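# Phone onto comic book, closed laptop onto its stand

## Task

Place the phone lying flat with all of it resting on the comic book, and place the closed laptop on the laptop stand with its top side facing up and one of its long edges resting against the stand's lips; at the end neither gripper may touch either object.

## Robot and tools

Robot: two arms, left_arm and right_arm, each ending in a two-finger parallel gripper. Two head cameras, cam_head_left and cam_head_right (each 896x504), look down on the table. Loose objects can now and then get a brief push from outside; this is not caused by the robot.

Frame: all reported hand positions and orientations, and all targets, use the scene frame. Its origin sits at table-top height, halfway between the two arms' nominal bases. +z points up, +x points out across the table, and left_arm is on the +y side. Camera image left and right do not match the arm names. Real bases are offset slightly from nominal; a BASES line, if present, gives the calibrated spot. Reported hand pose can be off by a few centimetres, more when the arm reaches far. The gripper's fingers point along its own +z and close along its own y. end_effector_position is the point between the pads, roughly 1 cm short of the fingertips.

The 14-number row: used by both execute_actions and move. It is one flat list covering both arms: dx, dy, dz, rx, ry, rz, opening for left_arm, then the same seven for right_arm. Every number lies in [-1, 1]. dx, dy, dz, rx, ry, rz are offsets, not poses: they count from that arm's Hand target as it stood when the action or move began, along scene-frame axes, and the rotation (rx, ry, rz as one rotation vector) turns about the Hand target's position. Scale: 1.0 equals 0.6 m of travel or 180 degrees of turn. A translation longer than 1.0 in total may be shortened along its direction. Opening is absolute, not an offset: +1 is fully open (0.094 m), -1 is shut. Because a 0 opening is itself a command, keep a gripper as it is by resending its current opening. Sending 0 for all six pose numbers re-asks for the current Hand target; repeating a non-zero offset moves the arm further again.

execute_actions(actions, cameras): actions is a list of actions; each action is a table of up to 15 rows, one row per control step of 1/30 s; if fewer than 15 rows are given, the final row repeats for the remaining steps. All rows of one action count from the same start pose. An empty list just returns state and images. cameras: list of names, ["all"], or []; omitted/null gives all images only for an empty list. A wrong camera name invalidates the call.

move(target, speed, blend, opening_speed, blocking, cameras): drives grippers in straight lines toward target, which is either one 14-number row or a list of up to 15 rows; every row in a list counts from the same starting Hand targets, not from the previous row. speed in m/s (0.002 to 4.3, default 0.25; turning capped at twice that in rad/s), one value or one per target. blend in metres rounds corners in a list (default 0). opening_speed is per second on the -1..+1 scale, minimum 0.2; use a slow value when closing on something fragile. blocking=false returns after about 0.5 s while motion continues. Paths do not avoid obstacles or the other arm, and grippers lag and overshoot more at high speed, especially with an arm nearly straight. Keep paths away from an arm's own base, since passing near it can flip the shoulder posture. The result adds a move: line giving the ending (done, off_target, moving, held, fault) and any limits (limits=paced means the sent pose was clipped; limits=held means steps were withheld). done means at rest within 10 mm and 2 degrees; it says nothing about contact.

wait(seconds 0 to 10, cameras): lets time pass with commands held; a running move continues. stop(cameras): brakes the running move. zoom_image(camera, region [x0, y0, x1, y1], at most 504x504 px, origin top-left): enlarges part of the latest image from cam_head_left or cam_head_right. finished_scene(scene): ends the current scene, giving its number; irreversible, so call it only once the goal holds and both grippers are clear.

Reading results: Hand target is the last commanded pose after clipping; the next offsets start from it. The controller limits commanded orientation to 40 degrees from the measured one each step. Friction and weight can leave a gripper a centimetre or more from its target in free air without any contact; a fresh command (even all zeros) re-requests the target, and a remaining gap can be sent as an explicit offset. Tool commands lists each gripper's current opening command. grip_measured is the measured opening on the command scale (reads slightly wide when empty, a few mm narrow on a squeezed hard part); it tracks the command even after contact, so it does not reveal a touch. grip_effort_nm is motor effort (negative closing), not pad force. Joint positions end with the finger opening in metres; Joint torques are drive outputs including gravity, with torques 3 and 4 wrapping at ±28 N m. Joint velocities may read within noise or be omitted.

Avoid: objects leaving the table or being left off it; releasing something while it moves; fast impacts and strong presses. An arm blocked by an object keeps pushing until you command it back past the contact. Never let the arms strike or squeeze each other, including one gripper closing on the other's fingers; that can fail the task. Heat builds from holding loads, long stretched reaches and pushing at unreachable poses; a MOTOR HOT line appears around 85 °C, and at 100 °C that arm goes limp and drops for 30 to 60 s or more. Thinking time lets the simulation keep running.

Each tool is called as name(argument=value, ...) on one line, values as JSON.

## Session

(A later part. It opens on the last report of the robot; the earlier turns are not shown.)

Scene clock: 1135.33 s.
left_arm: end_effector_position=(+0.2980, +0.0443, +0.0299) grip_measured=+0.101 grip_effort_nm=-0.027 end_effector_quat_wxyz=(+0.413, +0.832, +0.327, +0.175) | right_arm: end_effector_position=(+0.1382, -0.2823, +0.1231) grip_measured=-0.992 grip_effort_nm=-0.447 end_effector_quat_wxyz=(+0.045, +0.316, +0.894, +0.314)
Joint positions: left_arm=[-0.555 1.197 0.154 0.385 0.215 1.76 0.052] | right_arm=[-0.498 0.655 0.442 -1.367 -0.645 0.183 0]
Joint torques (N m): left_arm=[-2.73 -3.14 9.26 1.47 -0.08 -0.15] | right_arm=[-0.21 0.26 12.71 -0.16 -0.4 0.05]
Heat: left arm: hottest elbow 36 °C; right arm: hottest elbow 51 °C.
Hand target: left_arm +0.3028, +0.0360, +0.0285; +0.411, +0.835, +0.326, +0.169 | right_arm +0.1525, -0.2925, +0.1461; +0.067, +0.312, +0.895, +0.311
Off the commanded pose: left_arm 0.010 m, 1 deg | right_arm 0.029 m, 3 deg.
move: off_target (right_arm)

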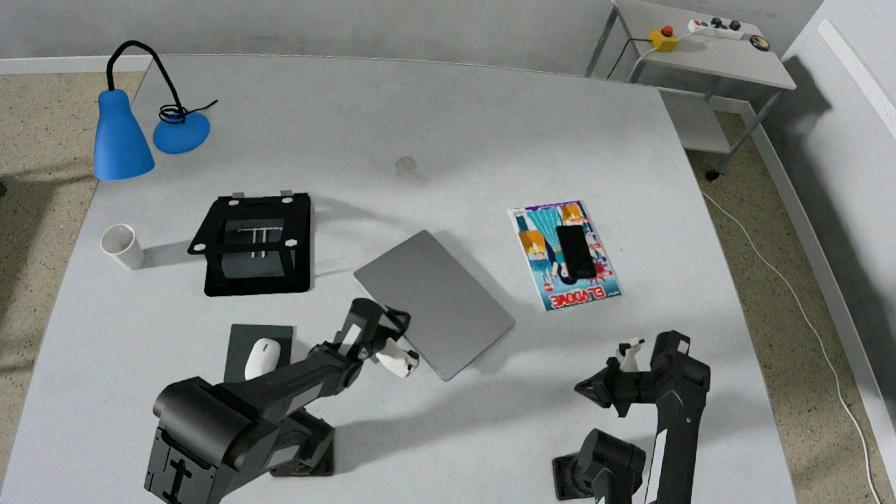

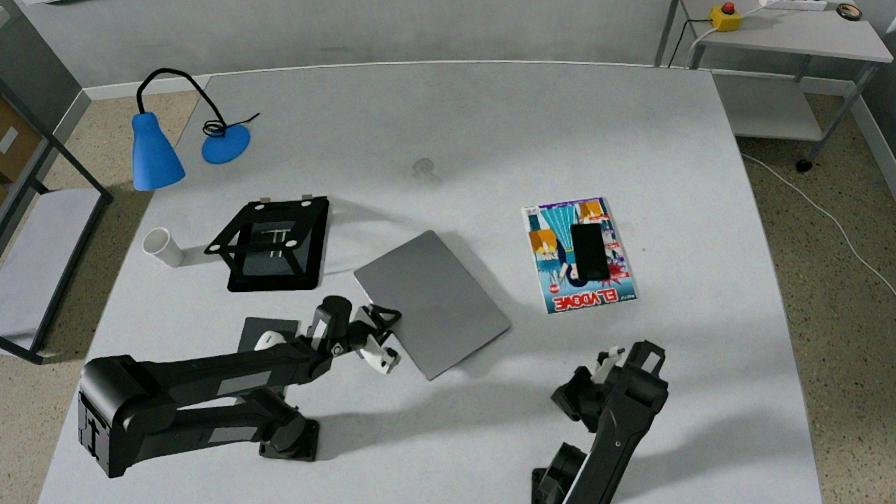

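move(target=[[0.024,-0.026,0.0,0,0,0,0.1,0,0,0,0,0,0,-1]], speed=0.04, cameras=["all"])

zoom_image(camera="cam_head_left", region=[340, 220, 520, 400])

zoom_image(camera="cam_head_right", region=[320, 220, 500, 400])

Scene clock: 1138.97 s.
left_arm: end_effector_position=(+0.3118, +0.0296, +0.0301) grip_measured=+0.101 grip_effort_nm=-0.027 end_effector_quat_wxyz=(+0.412, +0.832, +0.327, +0.174) | right_arm: end_effector_position=(+0.1382, -0.2823, +0.1231) grip_measured=-0.992 grip_effort_nm=-0.442 end_effector_quat_wxyz=(+0.045, +0.316, +0.894, +0.314)
Joint positions: left_arm=[-0.582 1.267 0.204 0.407 0.194 1.743 0.052] | right_arm=[-0.498 0.655 0.442 -1.367 -0.645 0.183 0]
Joint torques (N m): left_arm=[-2.26 -3.49 9.09 1.46 -0.09 -0.1] | right_arm=[-0.32 0.21 12.71 -0.16 -0.39 0.05]
Heat: left arm: hottest elbow 36 °C; right arm: hottest elbow 51 °C.
Hand target: left_arm +0.3172, +0.0205, +0.0285; +0.411, +0.835, +0.326, +0.169 | right_arm +0.1525, -0.2925, +0.1461; +0.067, +0.312, +0.895, +0.311
Off the commanded pose: left_arm 0.011 m, 1 deg | right_arm 0.029 m, 3 deg.
move: off_target (left_arm, right_arm)

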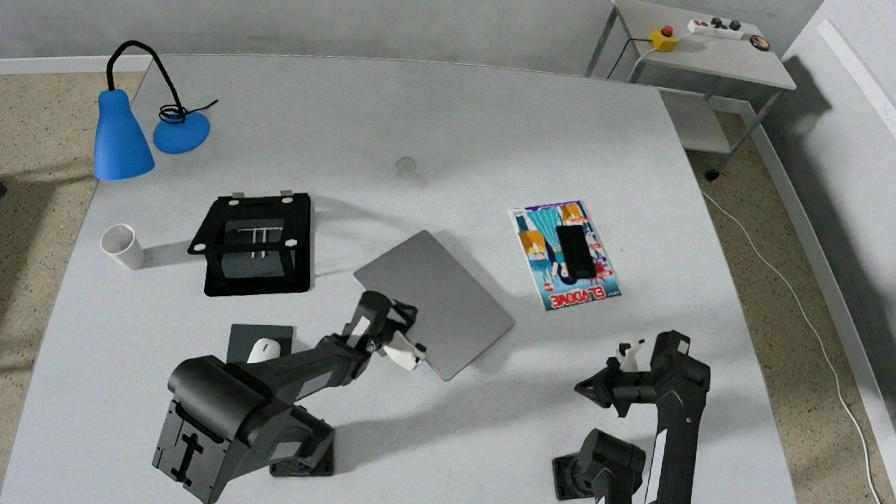

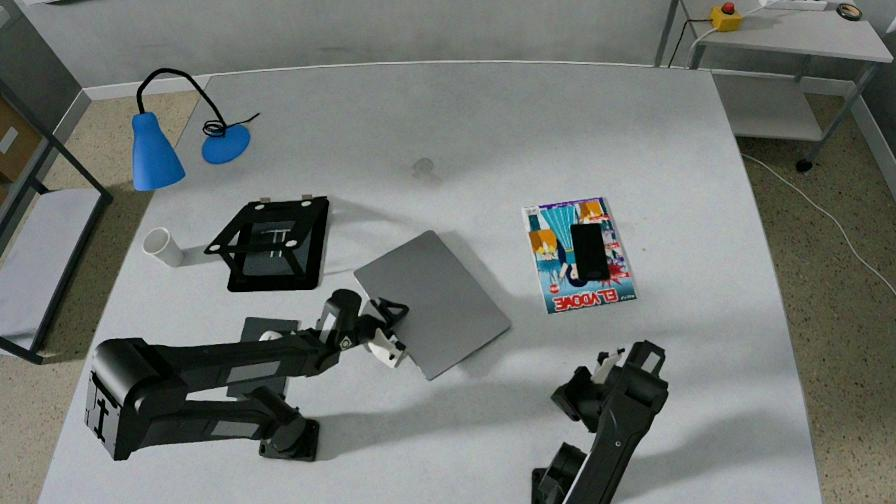

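Scaled by 2.800.

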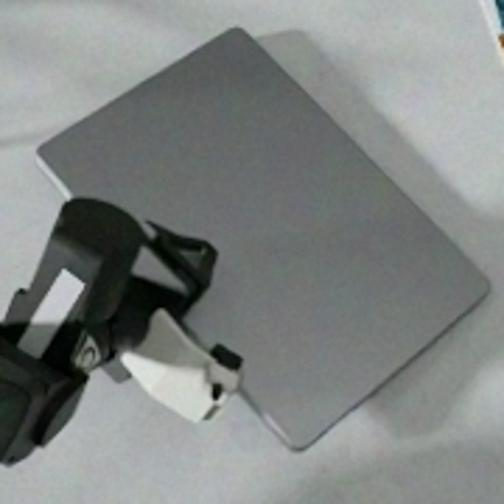

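Scaled by 2.800.

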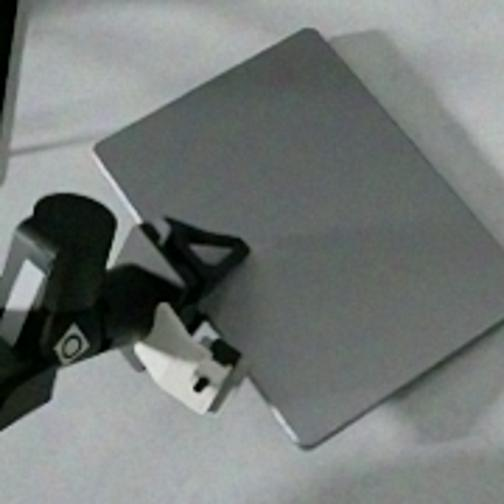

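move(target=[[0,0,0.01,0,0,0,-0.6,0,0,0,0,0,0,-1]], speed=0.04, opening_speed=0.3, cameras=["all"])

zoom_image(camera="cam_head_left", region=[340, 220, 520, 400])

zoom_image(camera="cam_head_right", region=[320, 220, 500, 400])

Scene clock: 1145.47 s.
left_arm: end_effector_position=(+0.3121, +0.0298, +0.0323) grip_measured=-0.284 grip_effort_nm=-1.009 end_effector_quat_wxyz=(+0.411, +0.833, +0.327, +0.175) | right_arm: end_effector_position=(+0.1382, -0.2823, +0.1231) grip_measured=-0.992 grip_effort_nm=-0.447 end_effector_quat_wxyz=(+0.045, +0.316, +0.894, +0.314)
Joint positions: left_arm=[-0.583 1.253 0.206 0.389 0.191 1.745 0.034] | right_arm=[-0.498 0.655 0.442 -1.367 -0.645 0.183 0]
Joint torques (N m): left_arm=[-2.67 -5.13 9.66 0.72 0.04 -0.18] | right_arm=[-0.32 0.21 12.68 -0.18 -0.39 0.05]
Heat: left arm: hottest elbow 36 °C; right arm: hottest elbow 52 °C.
Hand target: left_arm +0.3172, +0.0204, +0.0344; +0.411, +0.835, +0.326, +0.169 | right_arm +0.1525, -0.2925, +0.1461; +0.067, +0.312, +0.895, +0.311
Off the commanded pose: left_arm 0.011 m, 1 deg | right_arm 0.029 m, 3 deg.
move: off_target (left_arm, right_arm)

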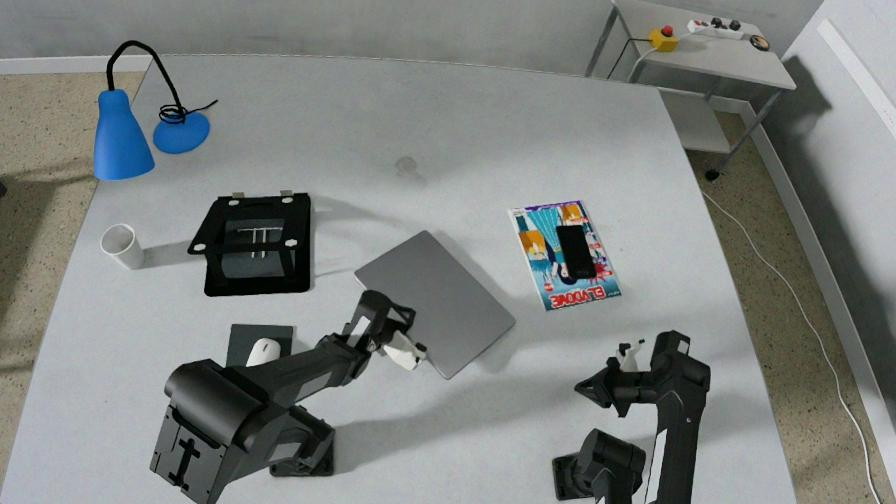

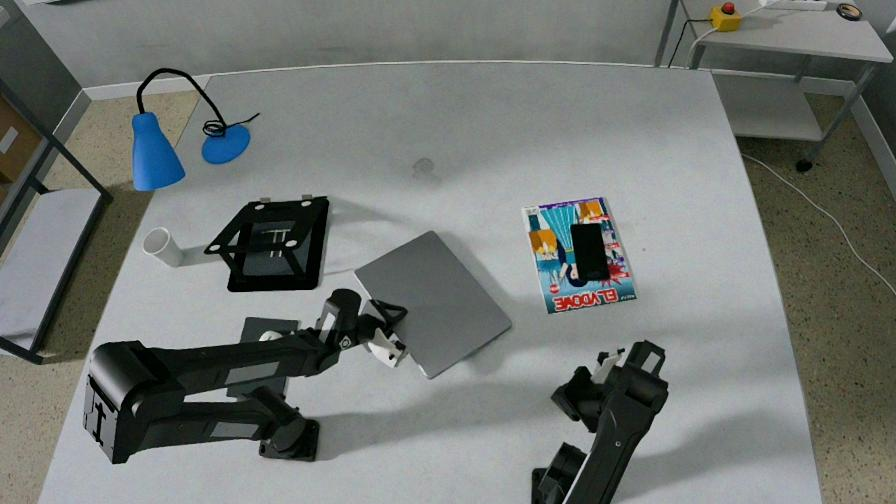

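Scaled by 2.800.

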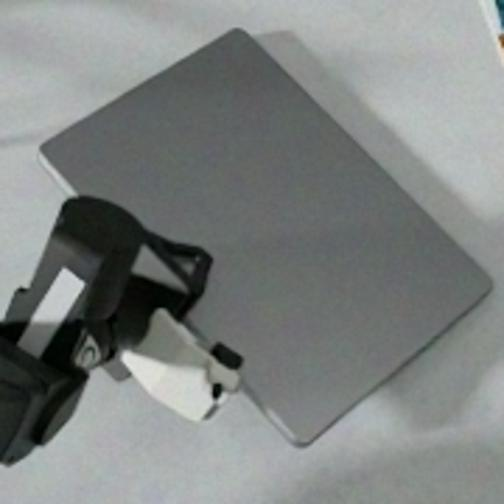

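Scaled by 2.800.

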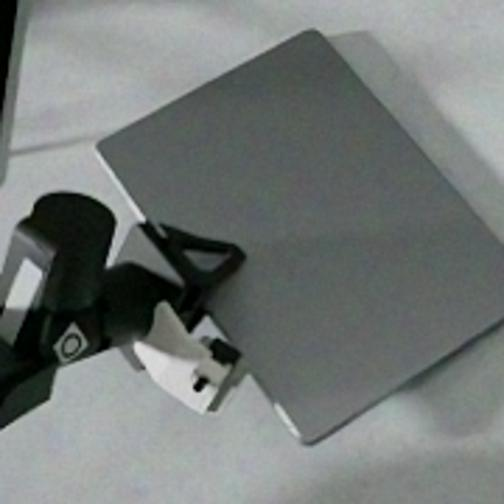

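move(target=[[0.012,-0.013,0.08,0,0,0,-0.8,0,0,0,0,0,0,-1]], speed=0.04, opening_speed=0.4, cameras=["all"])

zoom_image(camera="cam_head_left", region=[340, 220, 520, 400])

zoom_image(camera="cam_head_right", region=[320, 220, 500, 400])

Scene clock: 1150.87 s.
left_arm: end_effector_position=(+0.3149, +0.0238, +0.0677) grip_measured=-0.440 grip_effort_nm=-0.955 end_effector_quat_wxyz=(+0.404, +0.838, +0.325, +0.170) | right_arm: end_effector_position=(+0.1382, -0.2823, +0.1231) grip_measured=-0.992 grip_effort_nm=-0.447 end_effector_quat_wxyz=(+0.045, +0.316, +0.894, +0.314)
Joint positions: left_arm=[-0.595 1.085 0.273 0.136 0.186 1.746 0.026] | right_arm=[-0.498 0.655 0.442 -1.367 -0.645 0.183 0]
Joint torques (N m): left_arm=[-2.96 -6.77 12.64 0.34 -0.1 -0.23] | right_arm=[-0.32 0.21 12.71 -0.18 -0.39 0.05]
Heat: left arm: hottest elbow 36 °C; right arm: hottest elbow 52 °C.
Hand target: left_arm +0.3243, +0.0126, +0.0825; +0.411, +0.835, +0.326, +0.169 | right_arm +0.1525, -0.2925, +0.1461; +0.067, +0.312, +0.895, +0.311
Off the commanded pose: left_arm 0.021 m, 1 deg | right_arm 0.029 m, 3 deg.
move: off_target (left_arm, right_arm)

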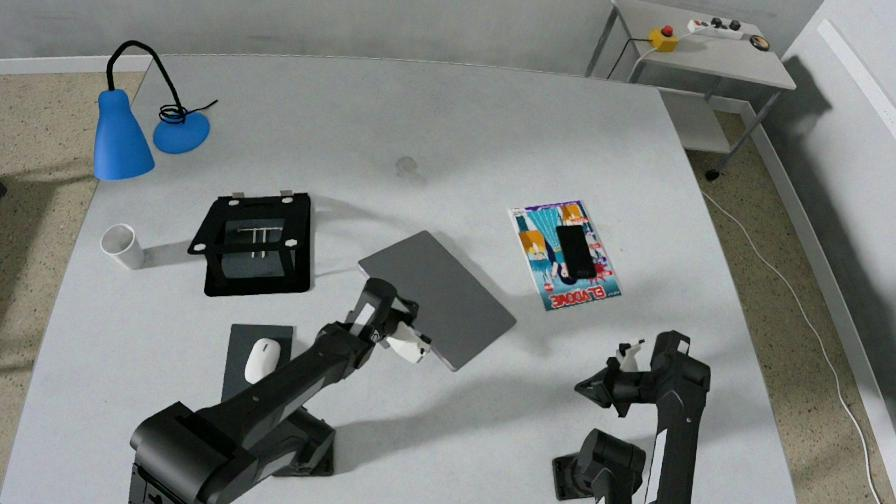

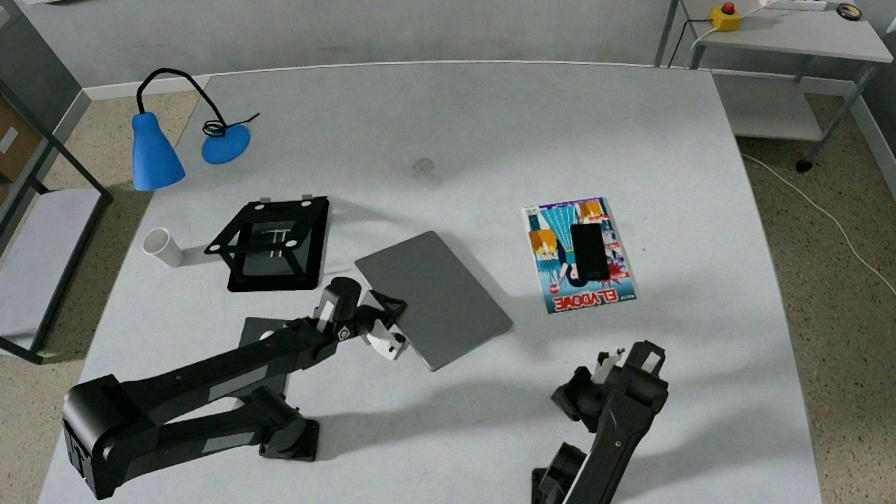

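Scaled by 2.800.

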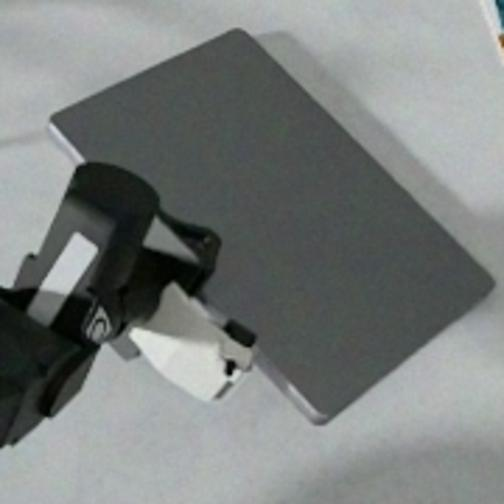

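Scaled by 2.800.

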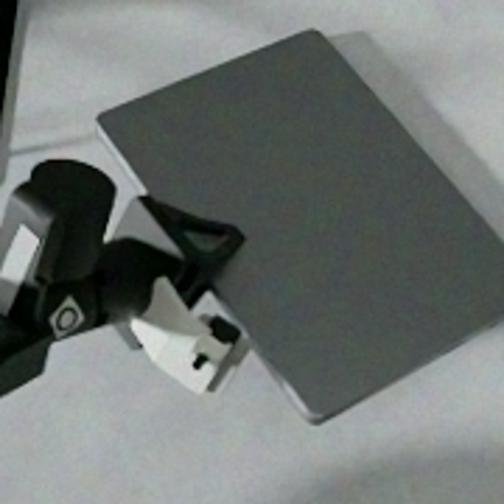

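move(target=[[0.02,-0.022,0.1,0,0,0,-0.9,0,0,0,0,0,0,-1]], speed=0.04, opening_speed=0.4, cameras=["all"])

zoom_image(camera="cam_head_left", region=[340, 220, 520, 400])

zoom_image(camera="cam_head_right", region=[320, 220, 500, 400])

Scene clock: 1155.43 s.
left_arm: end_effector_position=(+0.3184, +0.0162, +0.1038) grip_measured=-0.546 grip_effort_nm=-0.965 end_effector_quat_wxyz=(+0.384, +0.849, +0.328, +0.157) | right_arm: end_effector_position=(+0.1382, -0.2823, +0.1231) grip_measured=-0.992 grip_effort_nm=-0.452 end_effector_quat_wxyz=(+0.045, +0.316, +0.894, +0.314)
Joint positions: left_arm=[-0.614 0.987 0.379 -0.12 0.171 1.741 0.021] | right_arm=[-0.498 0.655 0.442 -1.367 -0.645 0.183 0]
Joint torques (N m): left_arm=[-2.32 -7 16.29 0.72 -0.01 -0.26] | right_arm=[-0.44 0.15 12.7 -0.17 -0.4 0.05]
Heat: left arm: hottest elbow 36 °C; right arm: hottest elbow 52 °C.
Hand target: left_arm +0.3364, -0.0006, +0.1425; +0.411, +0.835, +0.326, +0.169 | right_arm +0.1525, -0.2925, +0.1461; +0.067, +0.312, +0.895, +0.311
Off the commanded pose: left_arm 0.046 m, 4 deg | right_arm 0.029 m, 3 deg.
move: off_target (left_arm, right_arm)

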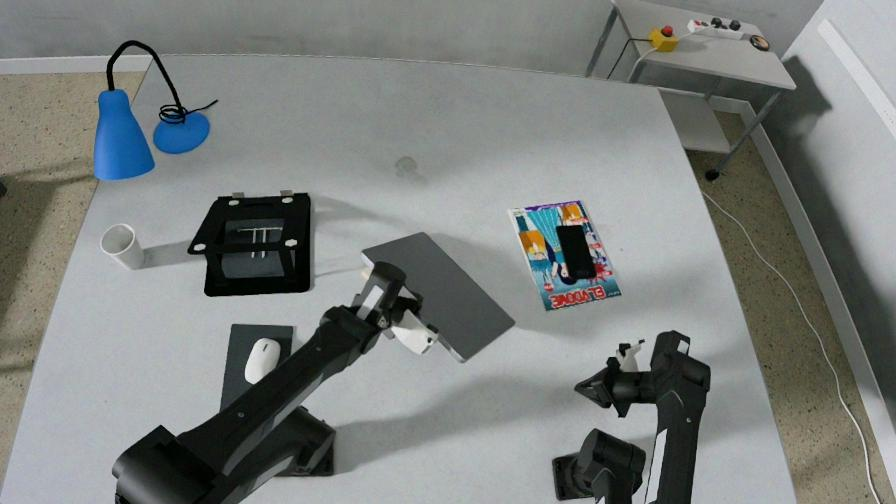

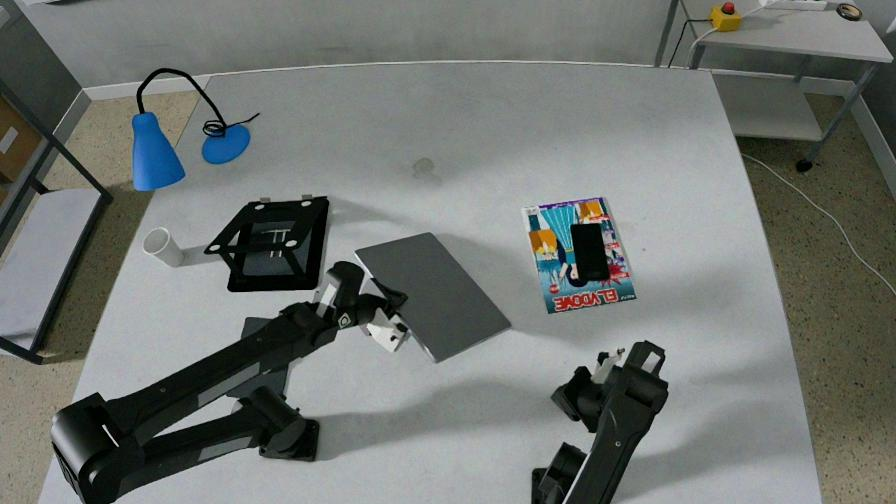

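Scaled by 2.800.

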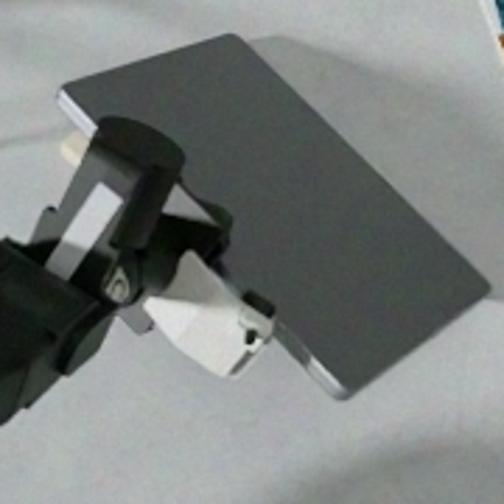

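Scaled by 2.800.

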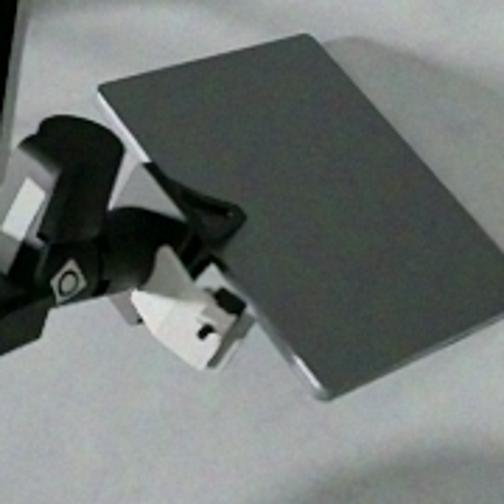

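move(target=[[0.02,-0.022,0.07,0,0,0,-1,0,0,0,0,0,0,-1]], speed=0.04, opening_speed=0.4, cameras=["all"])

zoom_image(camera="cam_head_left", region=[340, 180, 520, 400])

zoom_image(camera="cam_head_right", region=[320, 180, 500, 400])

Scene clock: 1160.37 s.
left_arm: end_effector_position=(+0.3236, +0.0084, +0.1273) grip_measured=-0.604 grip_effort_nm=-0.994 end_effector_quat_wxyz=(+0.368, +0.856, +0.331, +0.147) | right_arm: end_effector_position=(+0.1382, -0.2823, +0.1231) grip_measured=-0.992 grip_effort_nm=-0.442 end_effector_quat_wxyz=(+0.045, +0.316, +0.894, +0.314)
Joint positions: left_arm=[-0.629 0.972 0.467 -0.263 0.16 1.735 0.019] | right_arm=[-0.498 0.655 0.442 -1.367 -0.645 0.183 0]
Joint torques (N m): left_arm=[-2.43 -7.82 19.37 0.87 -0.04 -0.34] | right_arm=[-0.38 0.15 12.7 -0.2 -0.39 0.05]
Heat: left arm: hottest elbow 37 °C; right arm: hottest elbow 52 °C.
Hand target: left_arm +0.3483, -0.0138, +0.1846; +0.411, +0.835, +0.326, +0.169 | right_arm +0.1525, -0.2925, +0.1461; +0.067, +0.312, +0.895, +0.311
Off the commanded pose: left_arm 0.066 m, 6 deg | right_arm 0.029 m, 3 deg.
move: off_target (left_arm, right_arm)

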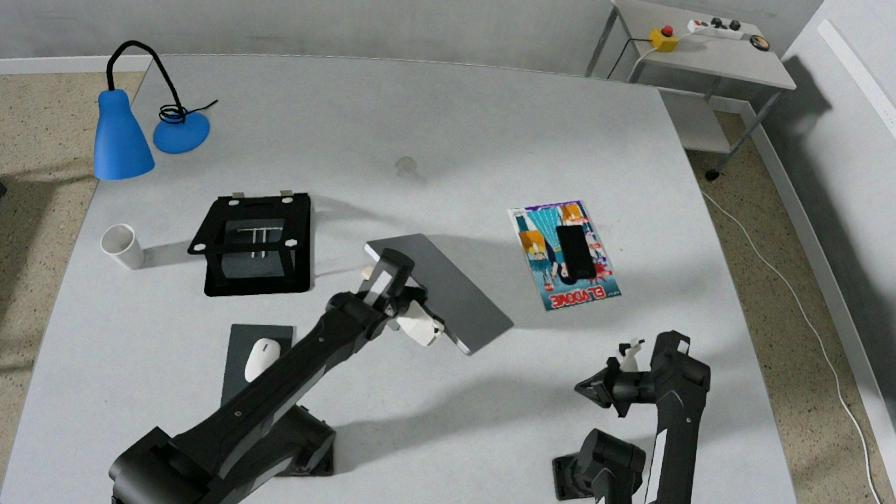

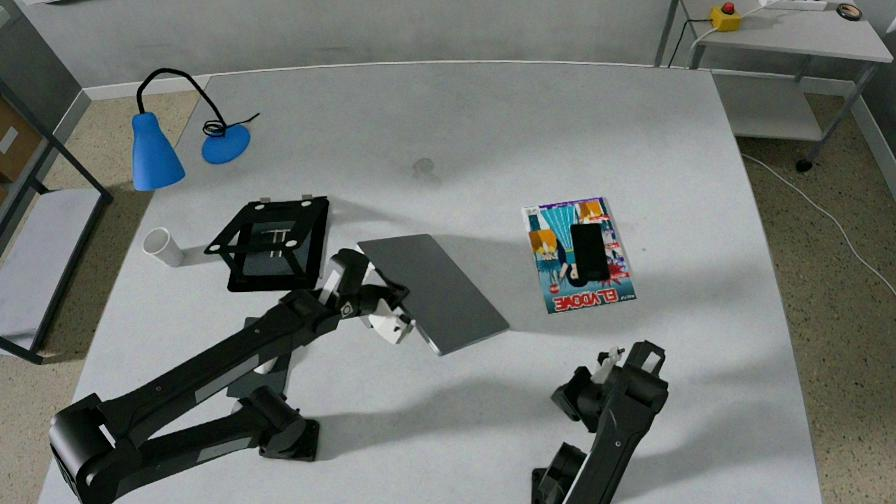

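Scaled by 2.291.

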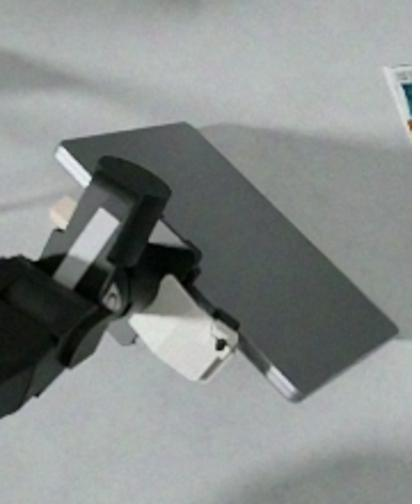

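Scaled by 2.291.

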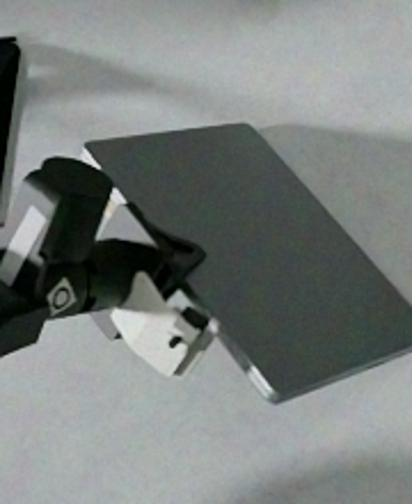

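zoom_image(camera="cam_head_left", region=[180, 170, 340, 310])

zoom_image(camera="cam_head_right", region=[190, 170, 350, 310])

Scaled by 3.150.

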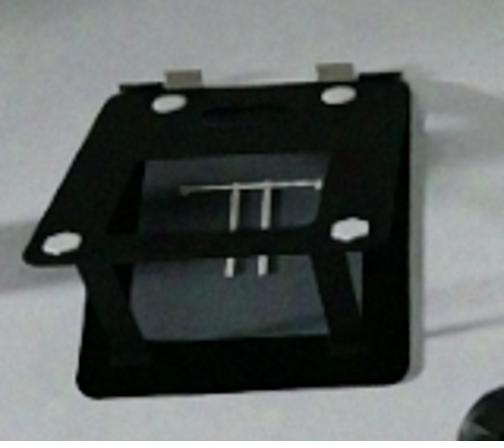

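Scaled by 3.150.

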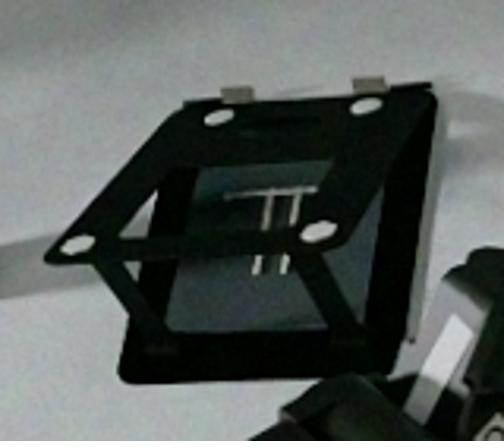

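move(target=[[-0.03,0.04,0.22,0,0,0,-1,0,0,0,0,0,0,-1]], speed=0.06, cameras=["all"])

zoom_image(camera="cam_head_left", region=[340, 180, 520, 400])

zoom_image(camera="cam_head_right", region=[320, 180, 500, 400])

Scene clock: 1178.93 s.
left_arm: end_effector_position=(+0.2759, +0.0438, +0.1734) grip_measured=-0.635 grip_effort_nm=-1.009 end_effector_quat_wxyz=(+0.286, +0.886, +0.352, +0.091) | right_arm: end_effector_position=(+0.1382, -0.2823, +0.1231) grip_measured=-0.992 grip_effort_nm=-0.447 end_effector_quat_wxyz=(+0.045, +0.316, +0.894, +0.314)
Joint positions: left_arm=[-0.618 0.791 0.602 -0.792 0.166 1.744 0.017] | right_arm=[-0.498 0.655 0.442 -1.367 -0.645 0.183 0]
Joint torques (N m): left_arm=[-0.44 -9.7 -26.07 2.78 0.8 -0.04] | right_arm=[-0.32 0.32 12.67 -0.2 -0.4 0.05]
Motor temperatures (°C): left_arm=[23 26 44 24 30 24 30] | right_arm=[26 33 53 25 24 23 26]
Heat: left arm: hottest elbow 44 °C; right arm: hottest elbow 53 °C.
Hand target: left_arm +0.3304, +0.0102, +0.3166; +0.411, +0.835, +0.326, +0.169 | right_arm +0.1525, -0.2925, +0.1461; +0.067, +0.312, +0.895, +0.311
Off the commanded pose: left_arm 0.157 m, 18 deg | right_arm 0.029 m, 3 deg.
move: off_target (left_arm, right_arm)

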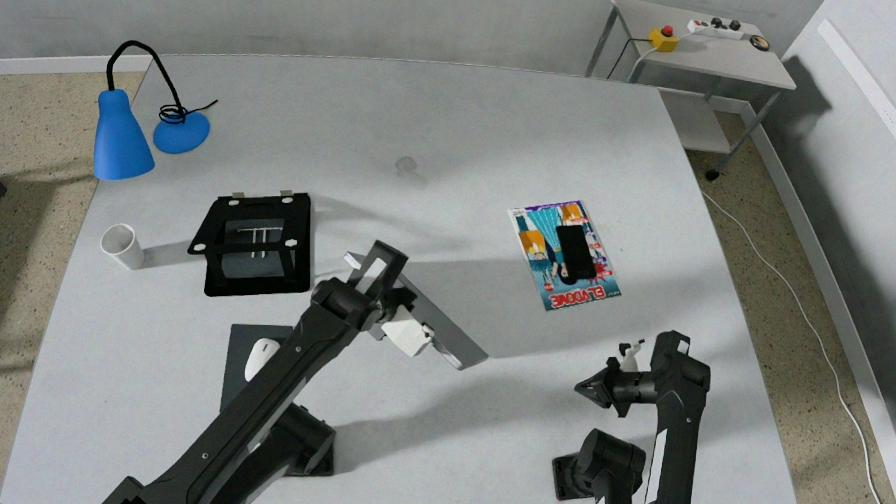

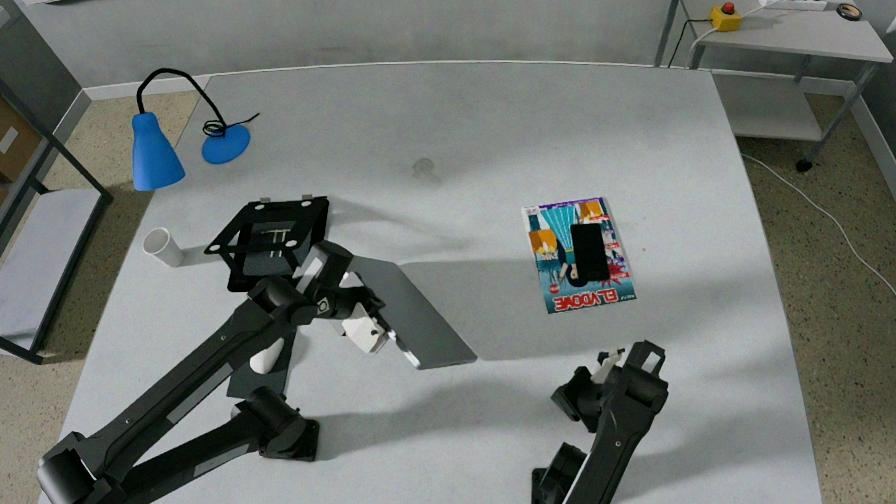

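Scaled by 2.291.

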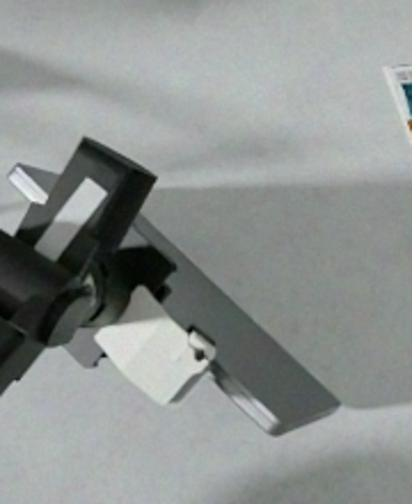

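Scaled by 2.291.

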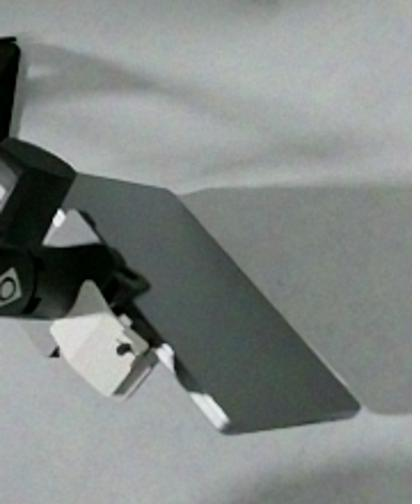

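move(target=[[-0.02,0.025,0.2,-0.04,-0.038,0,-1,0,0,0,0,0,0,-1]], speed=0.1, cameras=["all"])

zoom_image(camera="cam_head_left", region=[300, 180, 520, 400])

zoom_image(camera="cam_head_right", region=[300, 180, 520, 400])

Scene clock: 1186.63 s.
left_arm: end_effector_position=(+0.2824, +0.0453, +0.2810) grip_measured=-0.636 grip_effort_nm=-1.013 end_effector_quat_wxyz=(+0.361, +0.857, +0.348, +0.116) | right_arm: end_effector_position=(+0.1382, -0.2823, +0.1231) grip_measured=-0.992 grip_effort_nm=-0.452 end_effector_quat_wxyz=(+0.045, +0.316, +0.894, +0.314)
Joint positions: left_arm=[-0.568 0.688 0.777 -0.91 0.232 1.739 0.017] | right_arm=[-0.498 0.655 0.442 -1.367 -0.645 0.183 0]
Joint torques (N m): left_arm=[-0.56 -6.48 -25.29 3.64 0.81 -0.16] | right_arm=[-0.32 0.21 12.7 -0.17 -0.4 0.04]
Motor temperatures (°C): left_arm=[23 26 49 24 31 24 30] | right_arm=[26 33 53 25 24 23 26]
Heat: left arm: hottest elbow 49 °C; right arm: hottest elbow 53 °C.
Hand target: left_arm +0.3183, +0.0251, +0.4367; +0.481, +0.796, +0.310, +0.198 | right_arm +0.1525, -0.2925, +0.1461; +0.067, +0.312, +0.895, +0.311
Off the commanded pose: left_arm 0.161 m, 19 deg | right_arm 0.029 m, 3 deg.
move: off_target (left_arm, right_arm)

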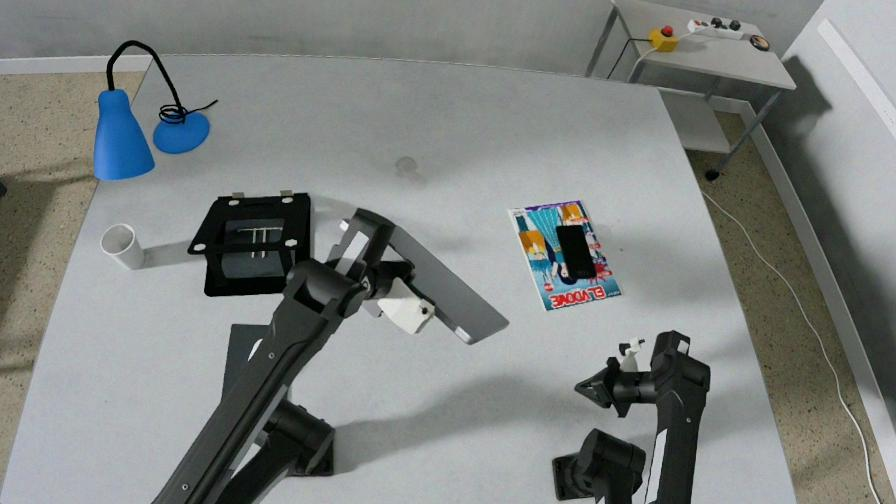

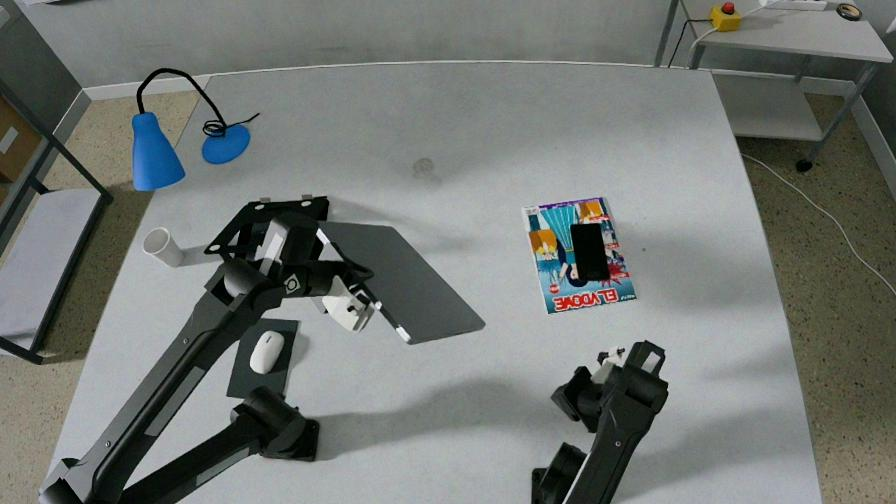

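Scaled by 2.291.

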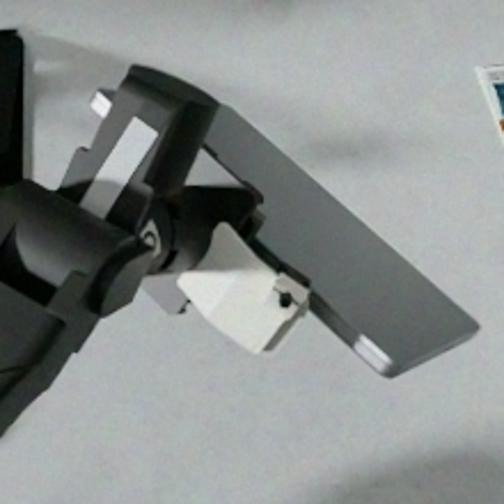

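Scaled by 2.291.

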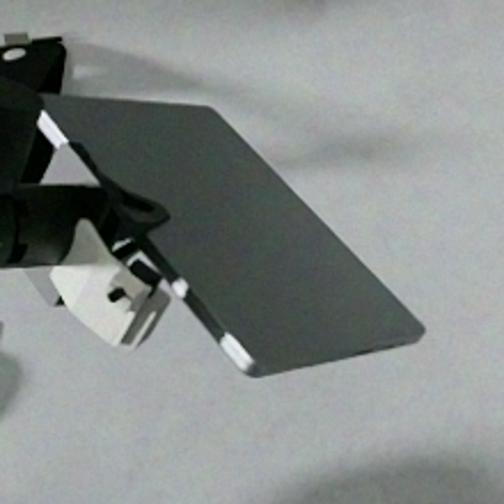

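move(target=[[0.05,0.1,0.07,0,0,0.05,-1,0,0,0,0,0,0,-1],[0.22,0.55,0.07,0,0,0.278,-1,0,0,0,0,0,0,-1]], speed=0.12, blend=[0.03,0], cameras=["all"])

zoom_image(camera="cam_head_left", region=[140, 120, 400, 340])

zoom_image(camera="cam_head_right", region=[140, 120, 400, 340])

Scene clock: 1197.77 s.
left_arm: end_effector_position=(+0.3992, +0.3361, +0.3114) grip_measured=-0.636 grip_effort_nm=-1.004 end_effector_quat_wxyz=(+0.270, +0.630, +0.689, +0.237) | right_arm: end_effector_position=(+0.1382, -0.2823, +0.1231) grip_measured=-0.992 grip_effort_nm=-0.442 end_effector_quat_wxyz=(+0.045, +0.316, +0.894, +0.314)
Joint positions: left_arm=[0.335 0.908 0.973 -0.94 0.254 1.753 0.017] | right_arm=[-0.498 0.655 0.442 -1.367 -0.645 0.183 0]
Joint torques (N m): left_arm=[-0.91 -11.81 -25.2 5 1.02 -0.17] | right_arm=[-0.32 0.15 12.68 -0.16 -0.4 0.05]
Heat: left arm: hottest elbow 53 °C; right arm: hottest elbow 54 °C.
Hand target: left_arm +0.4503, +0.3552, +0.4787; +0.352, +0.590, +0.618, +0.383 | right_arm +0.1525, -0.2925, +0.1461; +0.067, +0.312, +0.895, +0.311
Off the commanded pose: left_arm 0.176 m, 21 deg | right_arm 0.029 m, 3 deg.
move: off_target (left_arm, right_arm)

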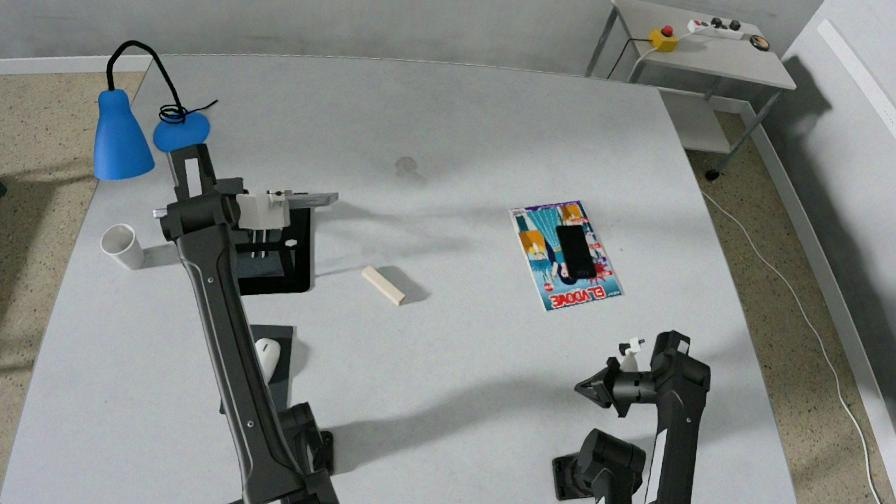

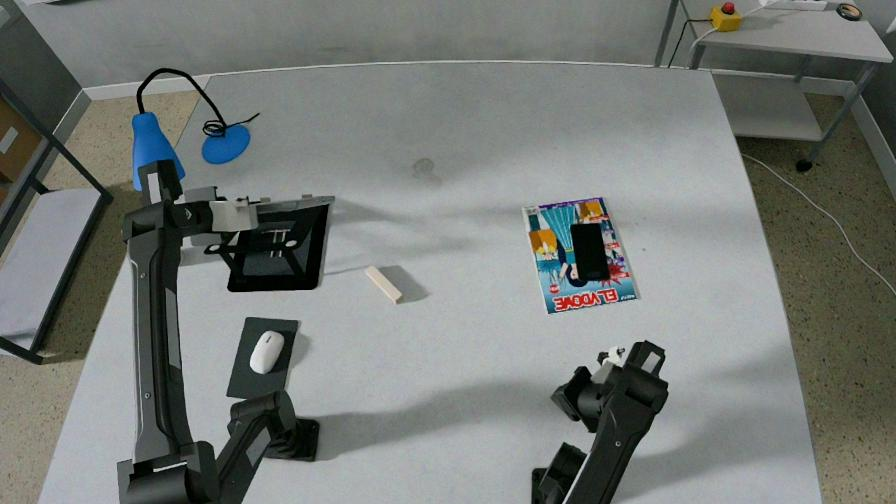

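Scaled by 1.938.

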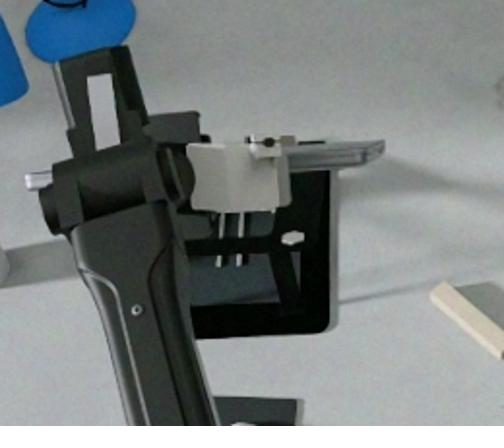

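Scaled by 1.938.

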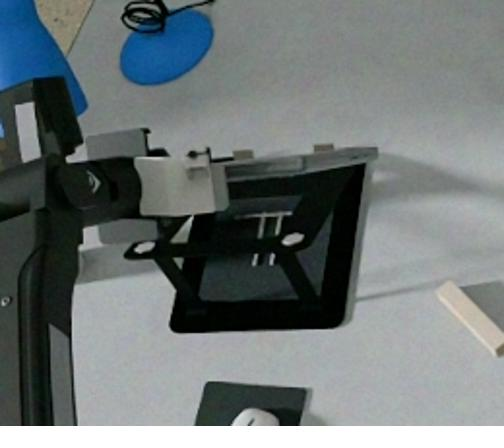

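move(target=[[0.09,0.085,-0.08,0,0,-0.011,-1,0,0,0,0,0,0,-1]], speed=0.1, cameras=["all"])

zoom_image(camera="cam_head_left", region=[140, 120, 400, 340])

zoom_image(camera="cam_head_right", region=[140, 120, 400, 340])

Scene clock: 1208.67 s.
left_arm: end_effector_position=(+0.4485, +0.3797, +0.2718) grip_measured=-0.636 grip_effort_nm=-1.004 end_effector_quat_wxyz=(+0.292, +0.625, +0.687, +0.229) | right_arm: end_effector_position=(+0.1382, -0.2823, +0.1231) grip_measured=-0.992 grip_effort_nm=-0.452 end_effector_quat_wxyz=(+0.045, +0.316, +0.894, +0.314)
Joint positions: left_arm=[0.425 1.089 0.973 -0.766 0.355 1.803 0.017] | right_arm=[-0.498 0.655 0.442 -1.367 -0.645 0.183 0]
Joint torques (N m): left_arm=[-0.44 -15.27 -26.76 4.94 1.28 -0.01] | right_arm=[-0.32 0.15 12.68 -0.18 -0.39 0.06]
Motor temperatures (°C): left_arm=[23 26 55 24 31 24 30] | right_arm=[26 33 54 25 24 23 26]
Heat: left arm: hottest elbow 55 °C; right arm: hottest elbow 54 °C.
Hand target: left_arm +0.5043, +0.4062, +0.4307; +0.359, +0.600, +0.608, +0.377 | right_arm +0.1525, -0.2925, +0.1461; +0.067, +0.312, +0.895, +0.311
Off the commanded pose: left_arm 0.171 m, 21 deg | right_arm 0.029 m, 3 deg.
move: off_target (left_arm, right_arm)

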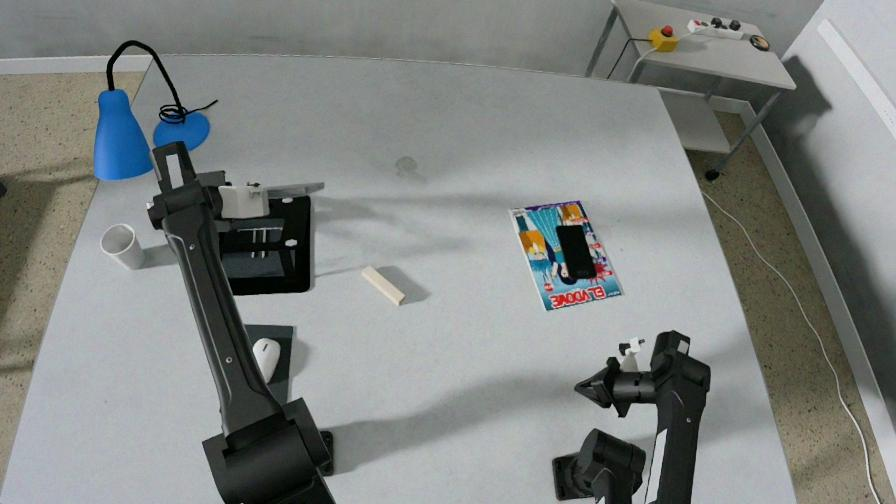

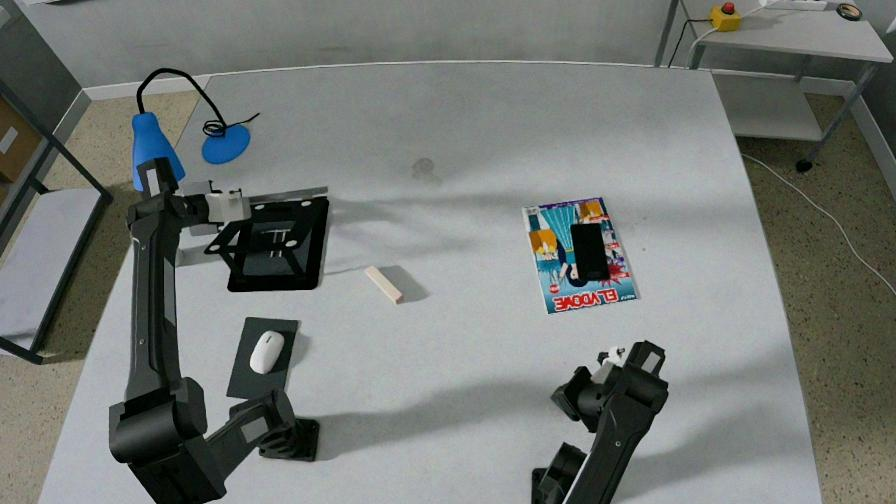

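Scaled by 1.938.

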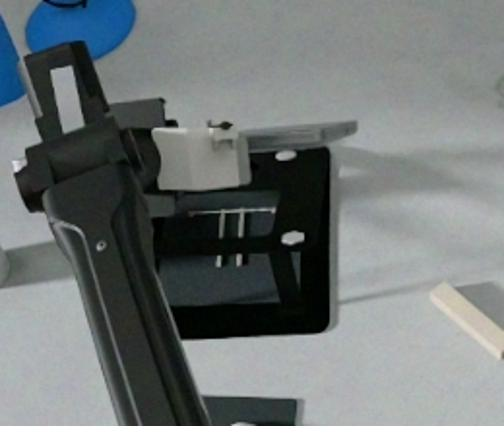

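Scaled by 1.938.

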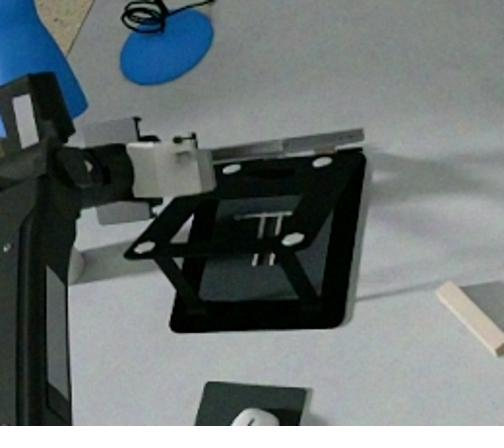

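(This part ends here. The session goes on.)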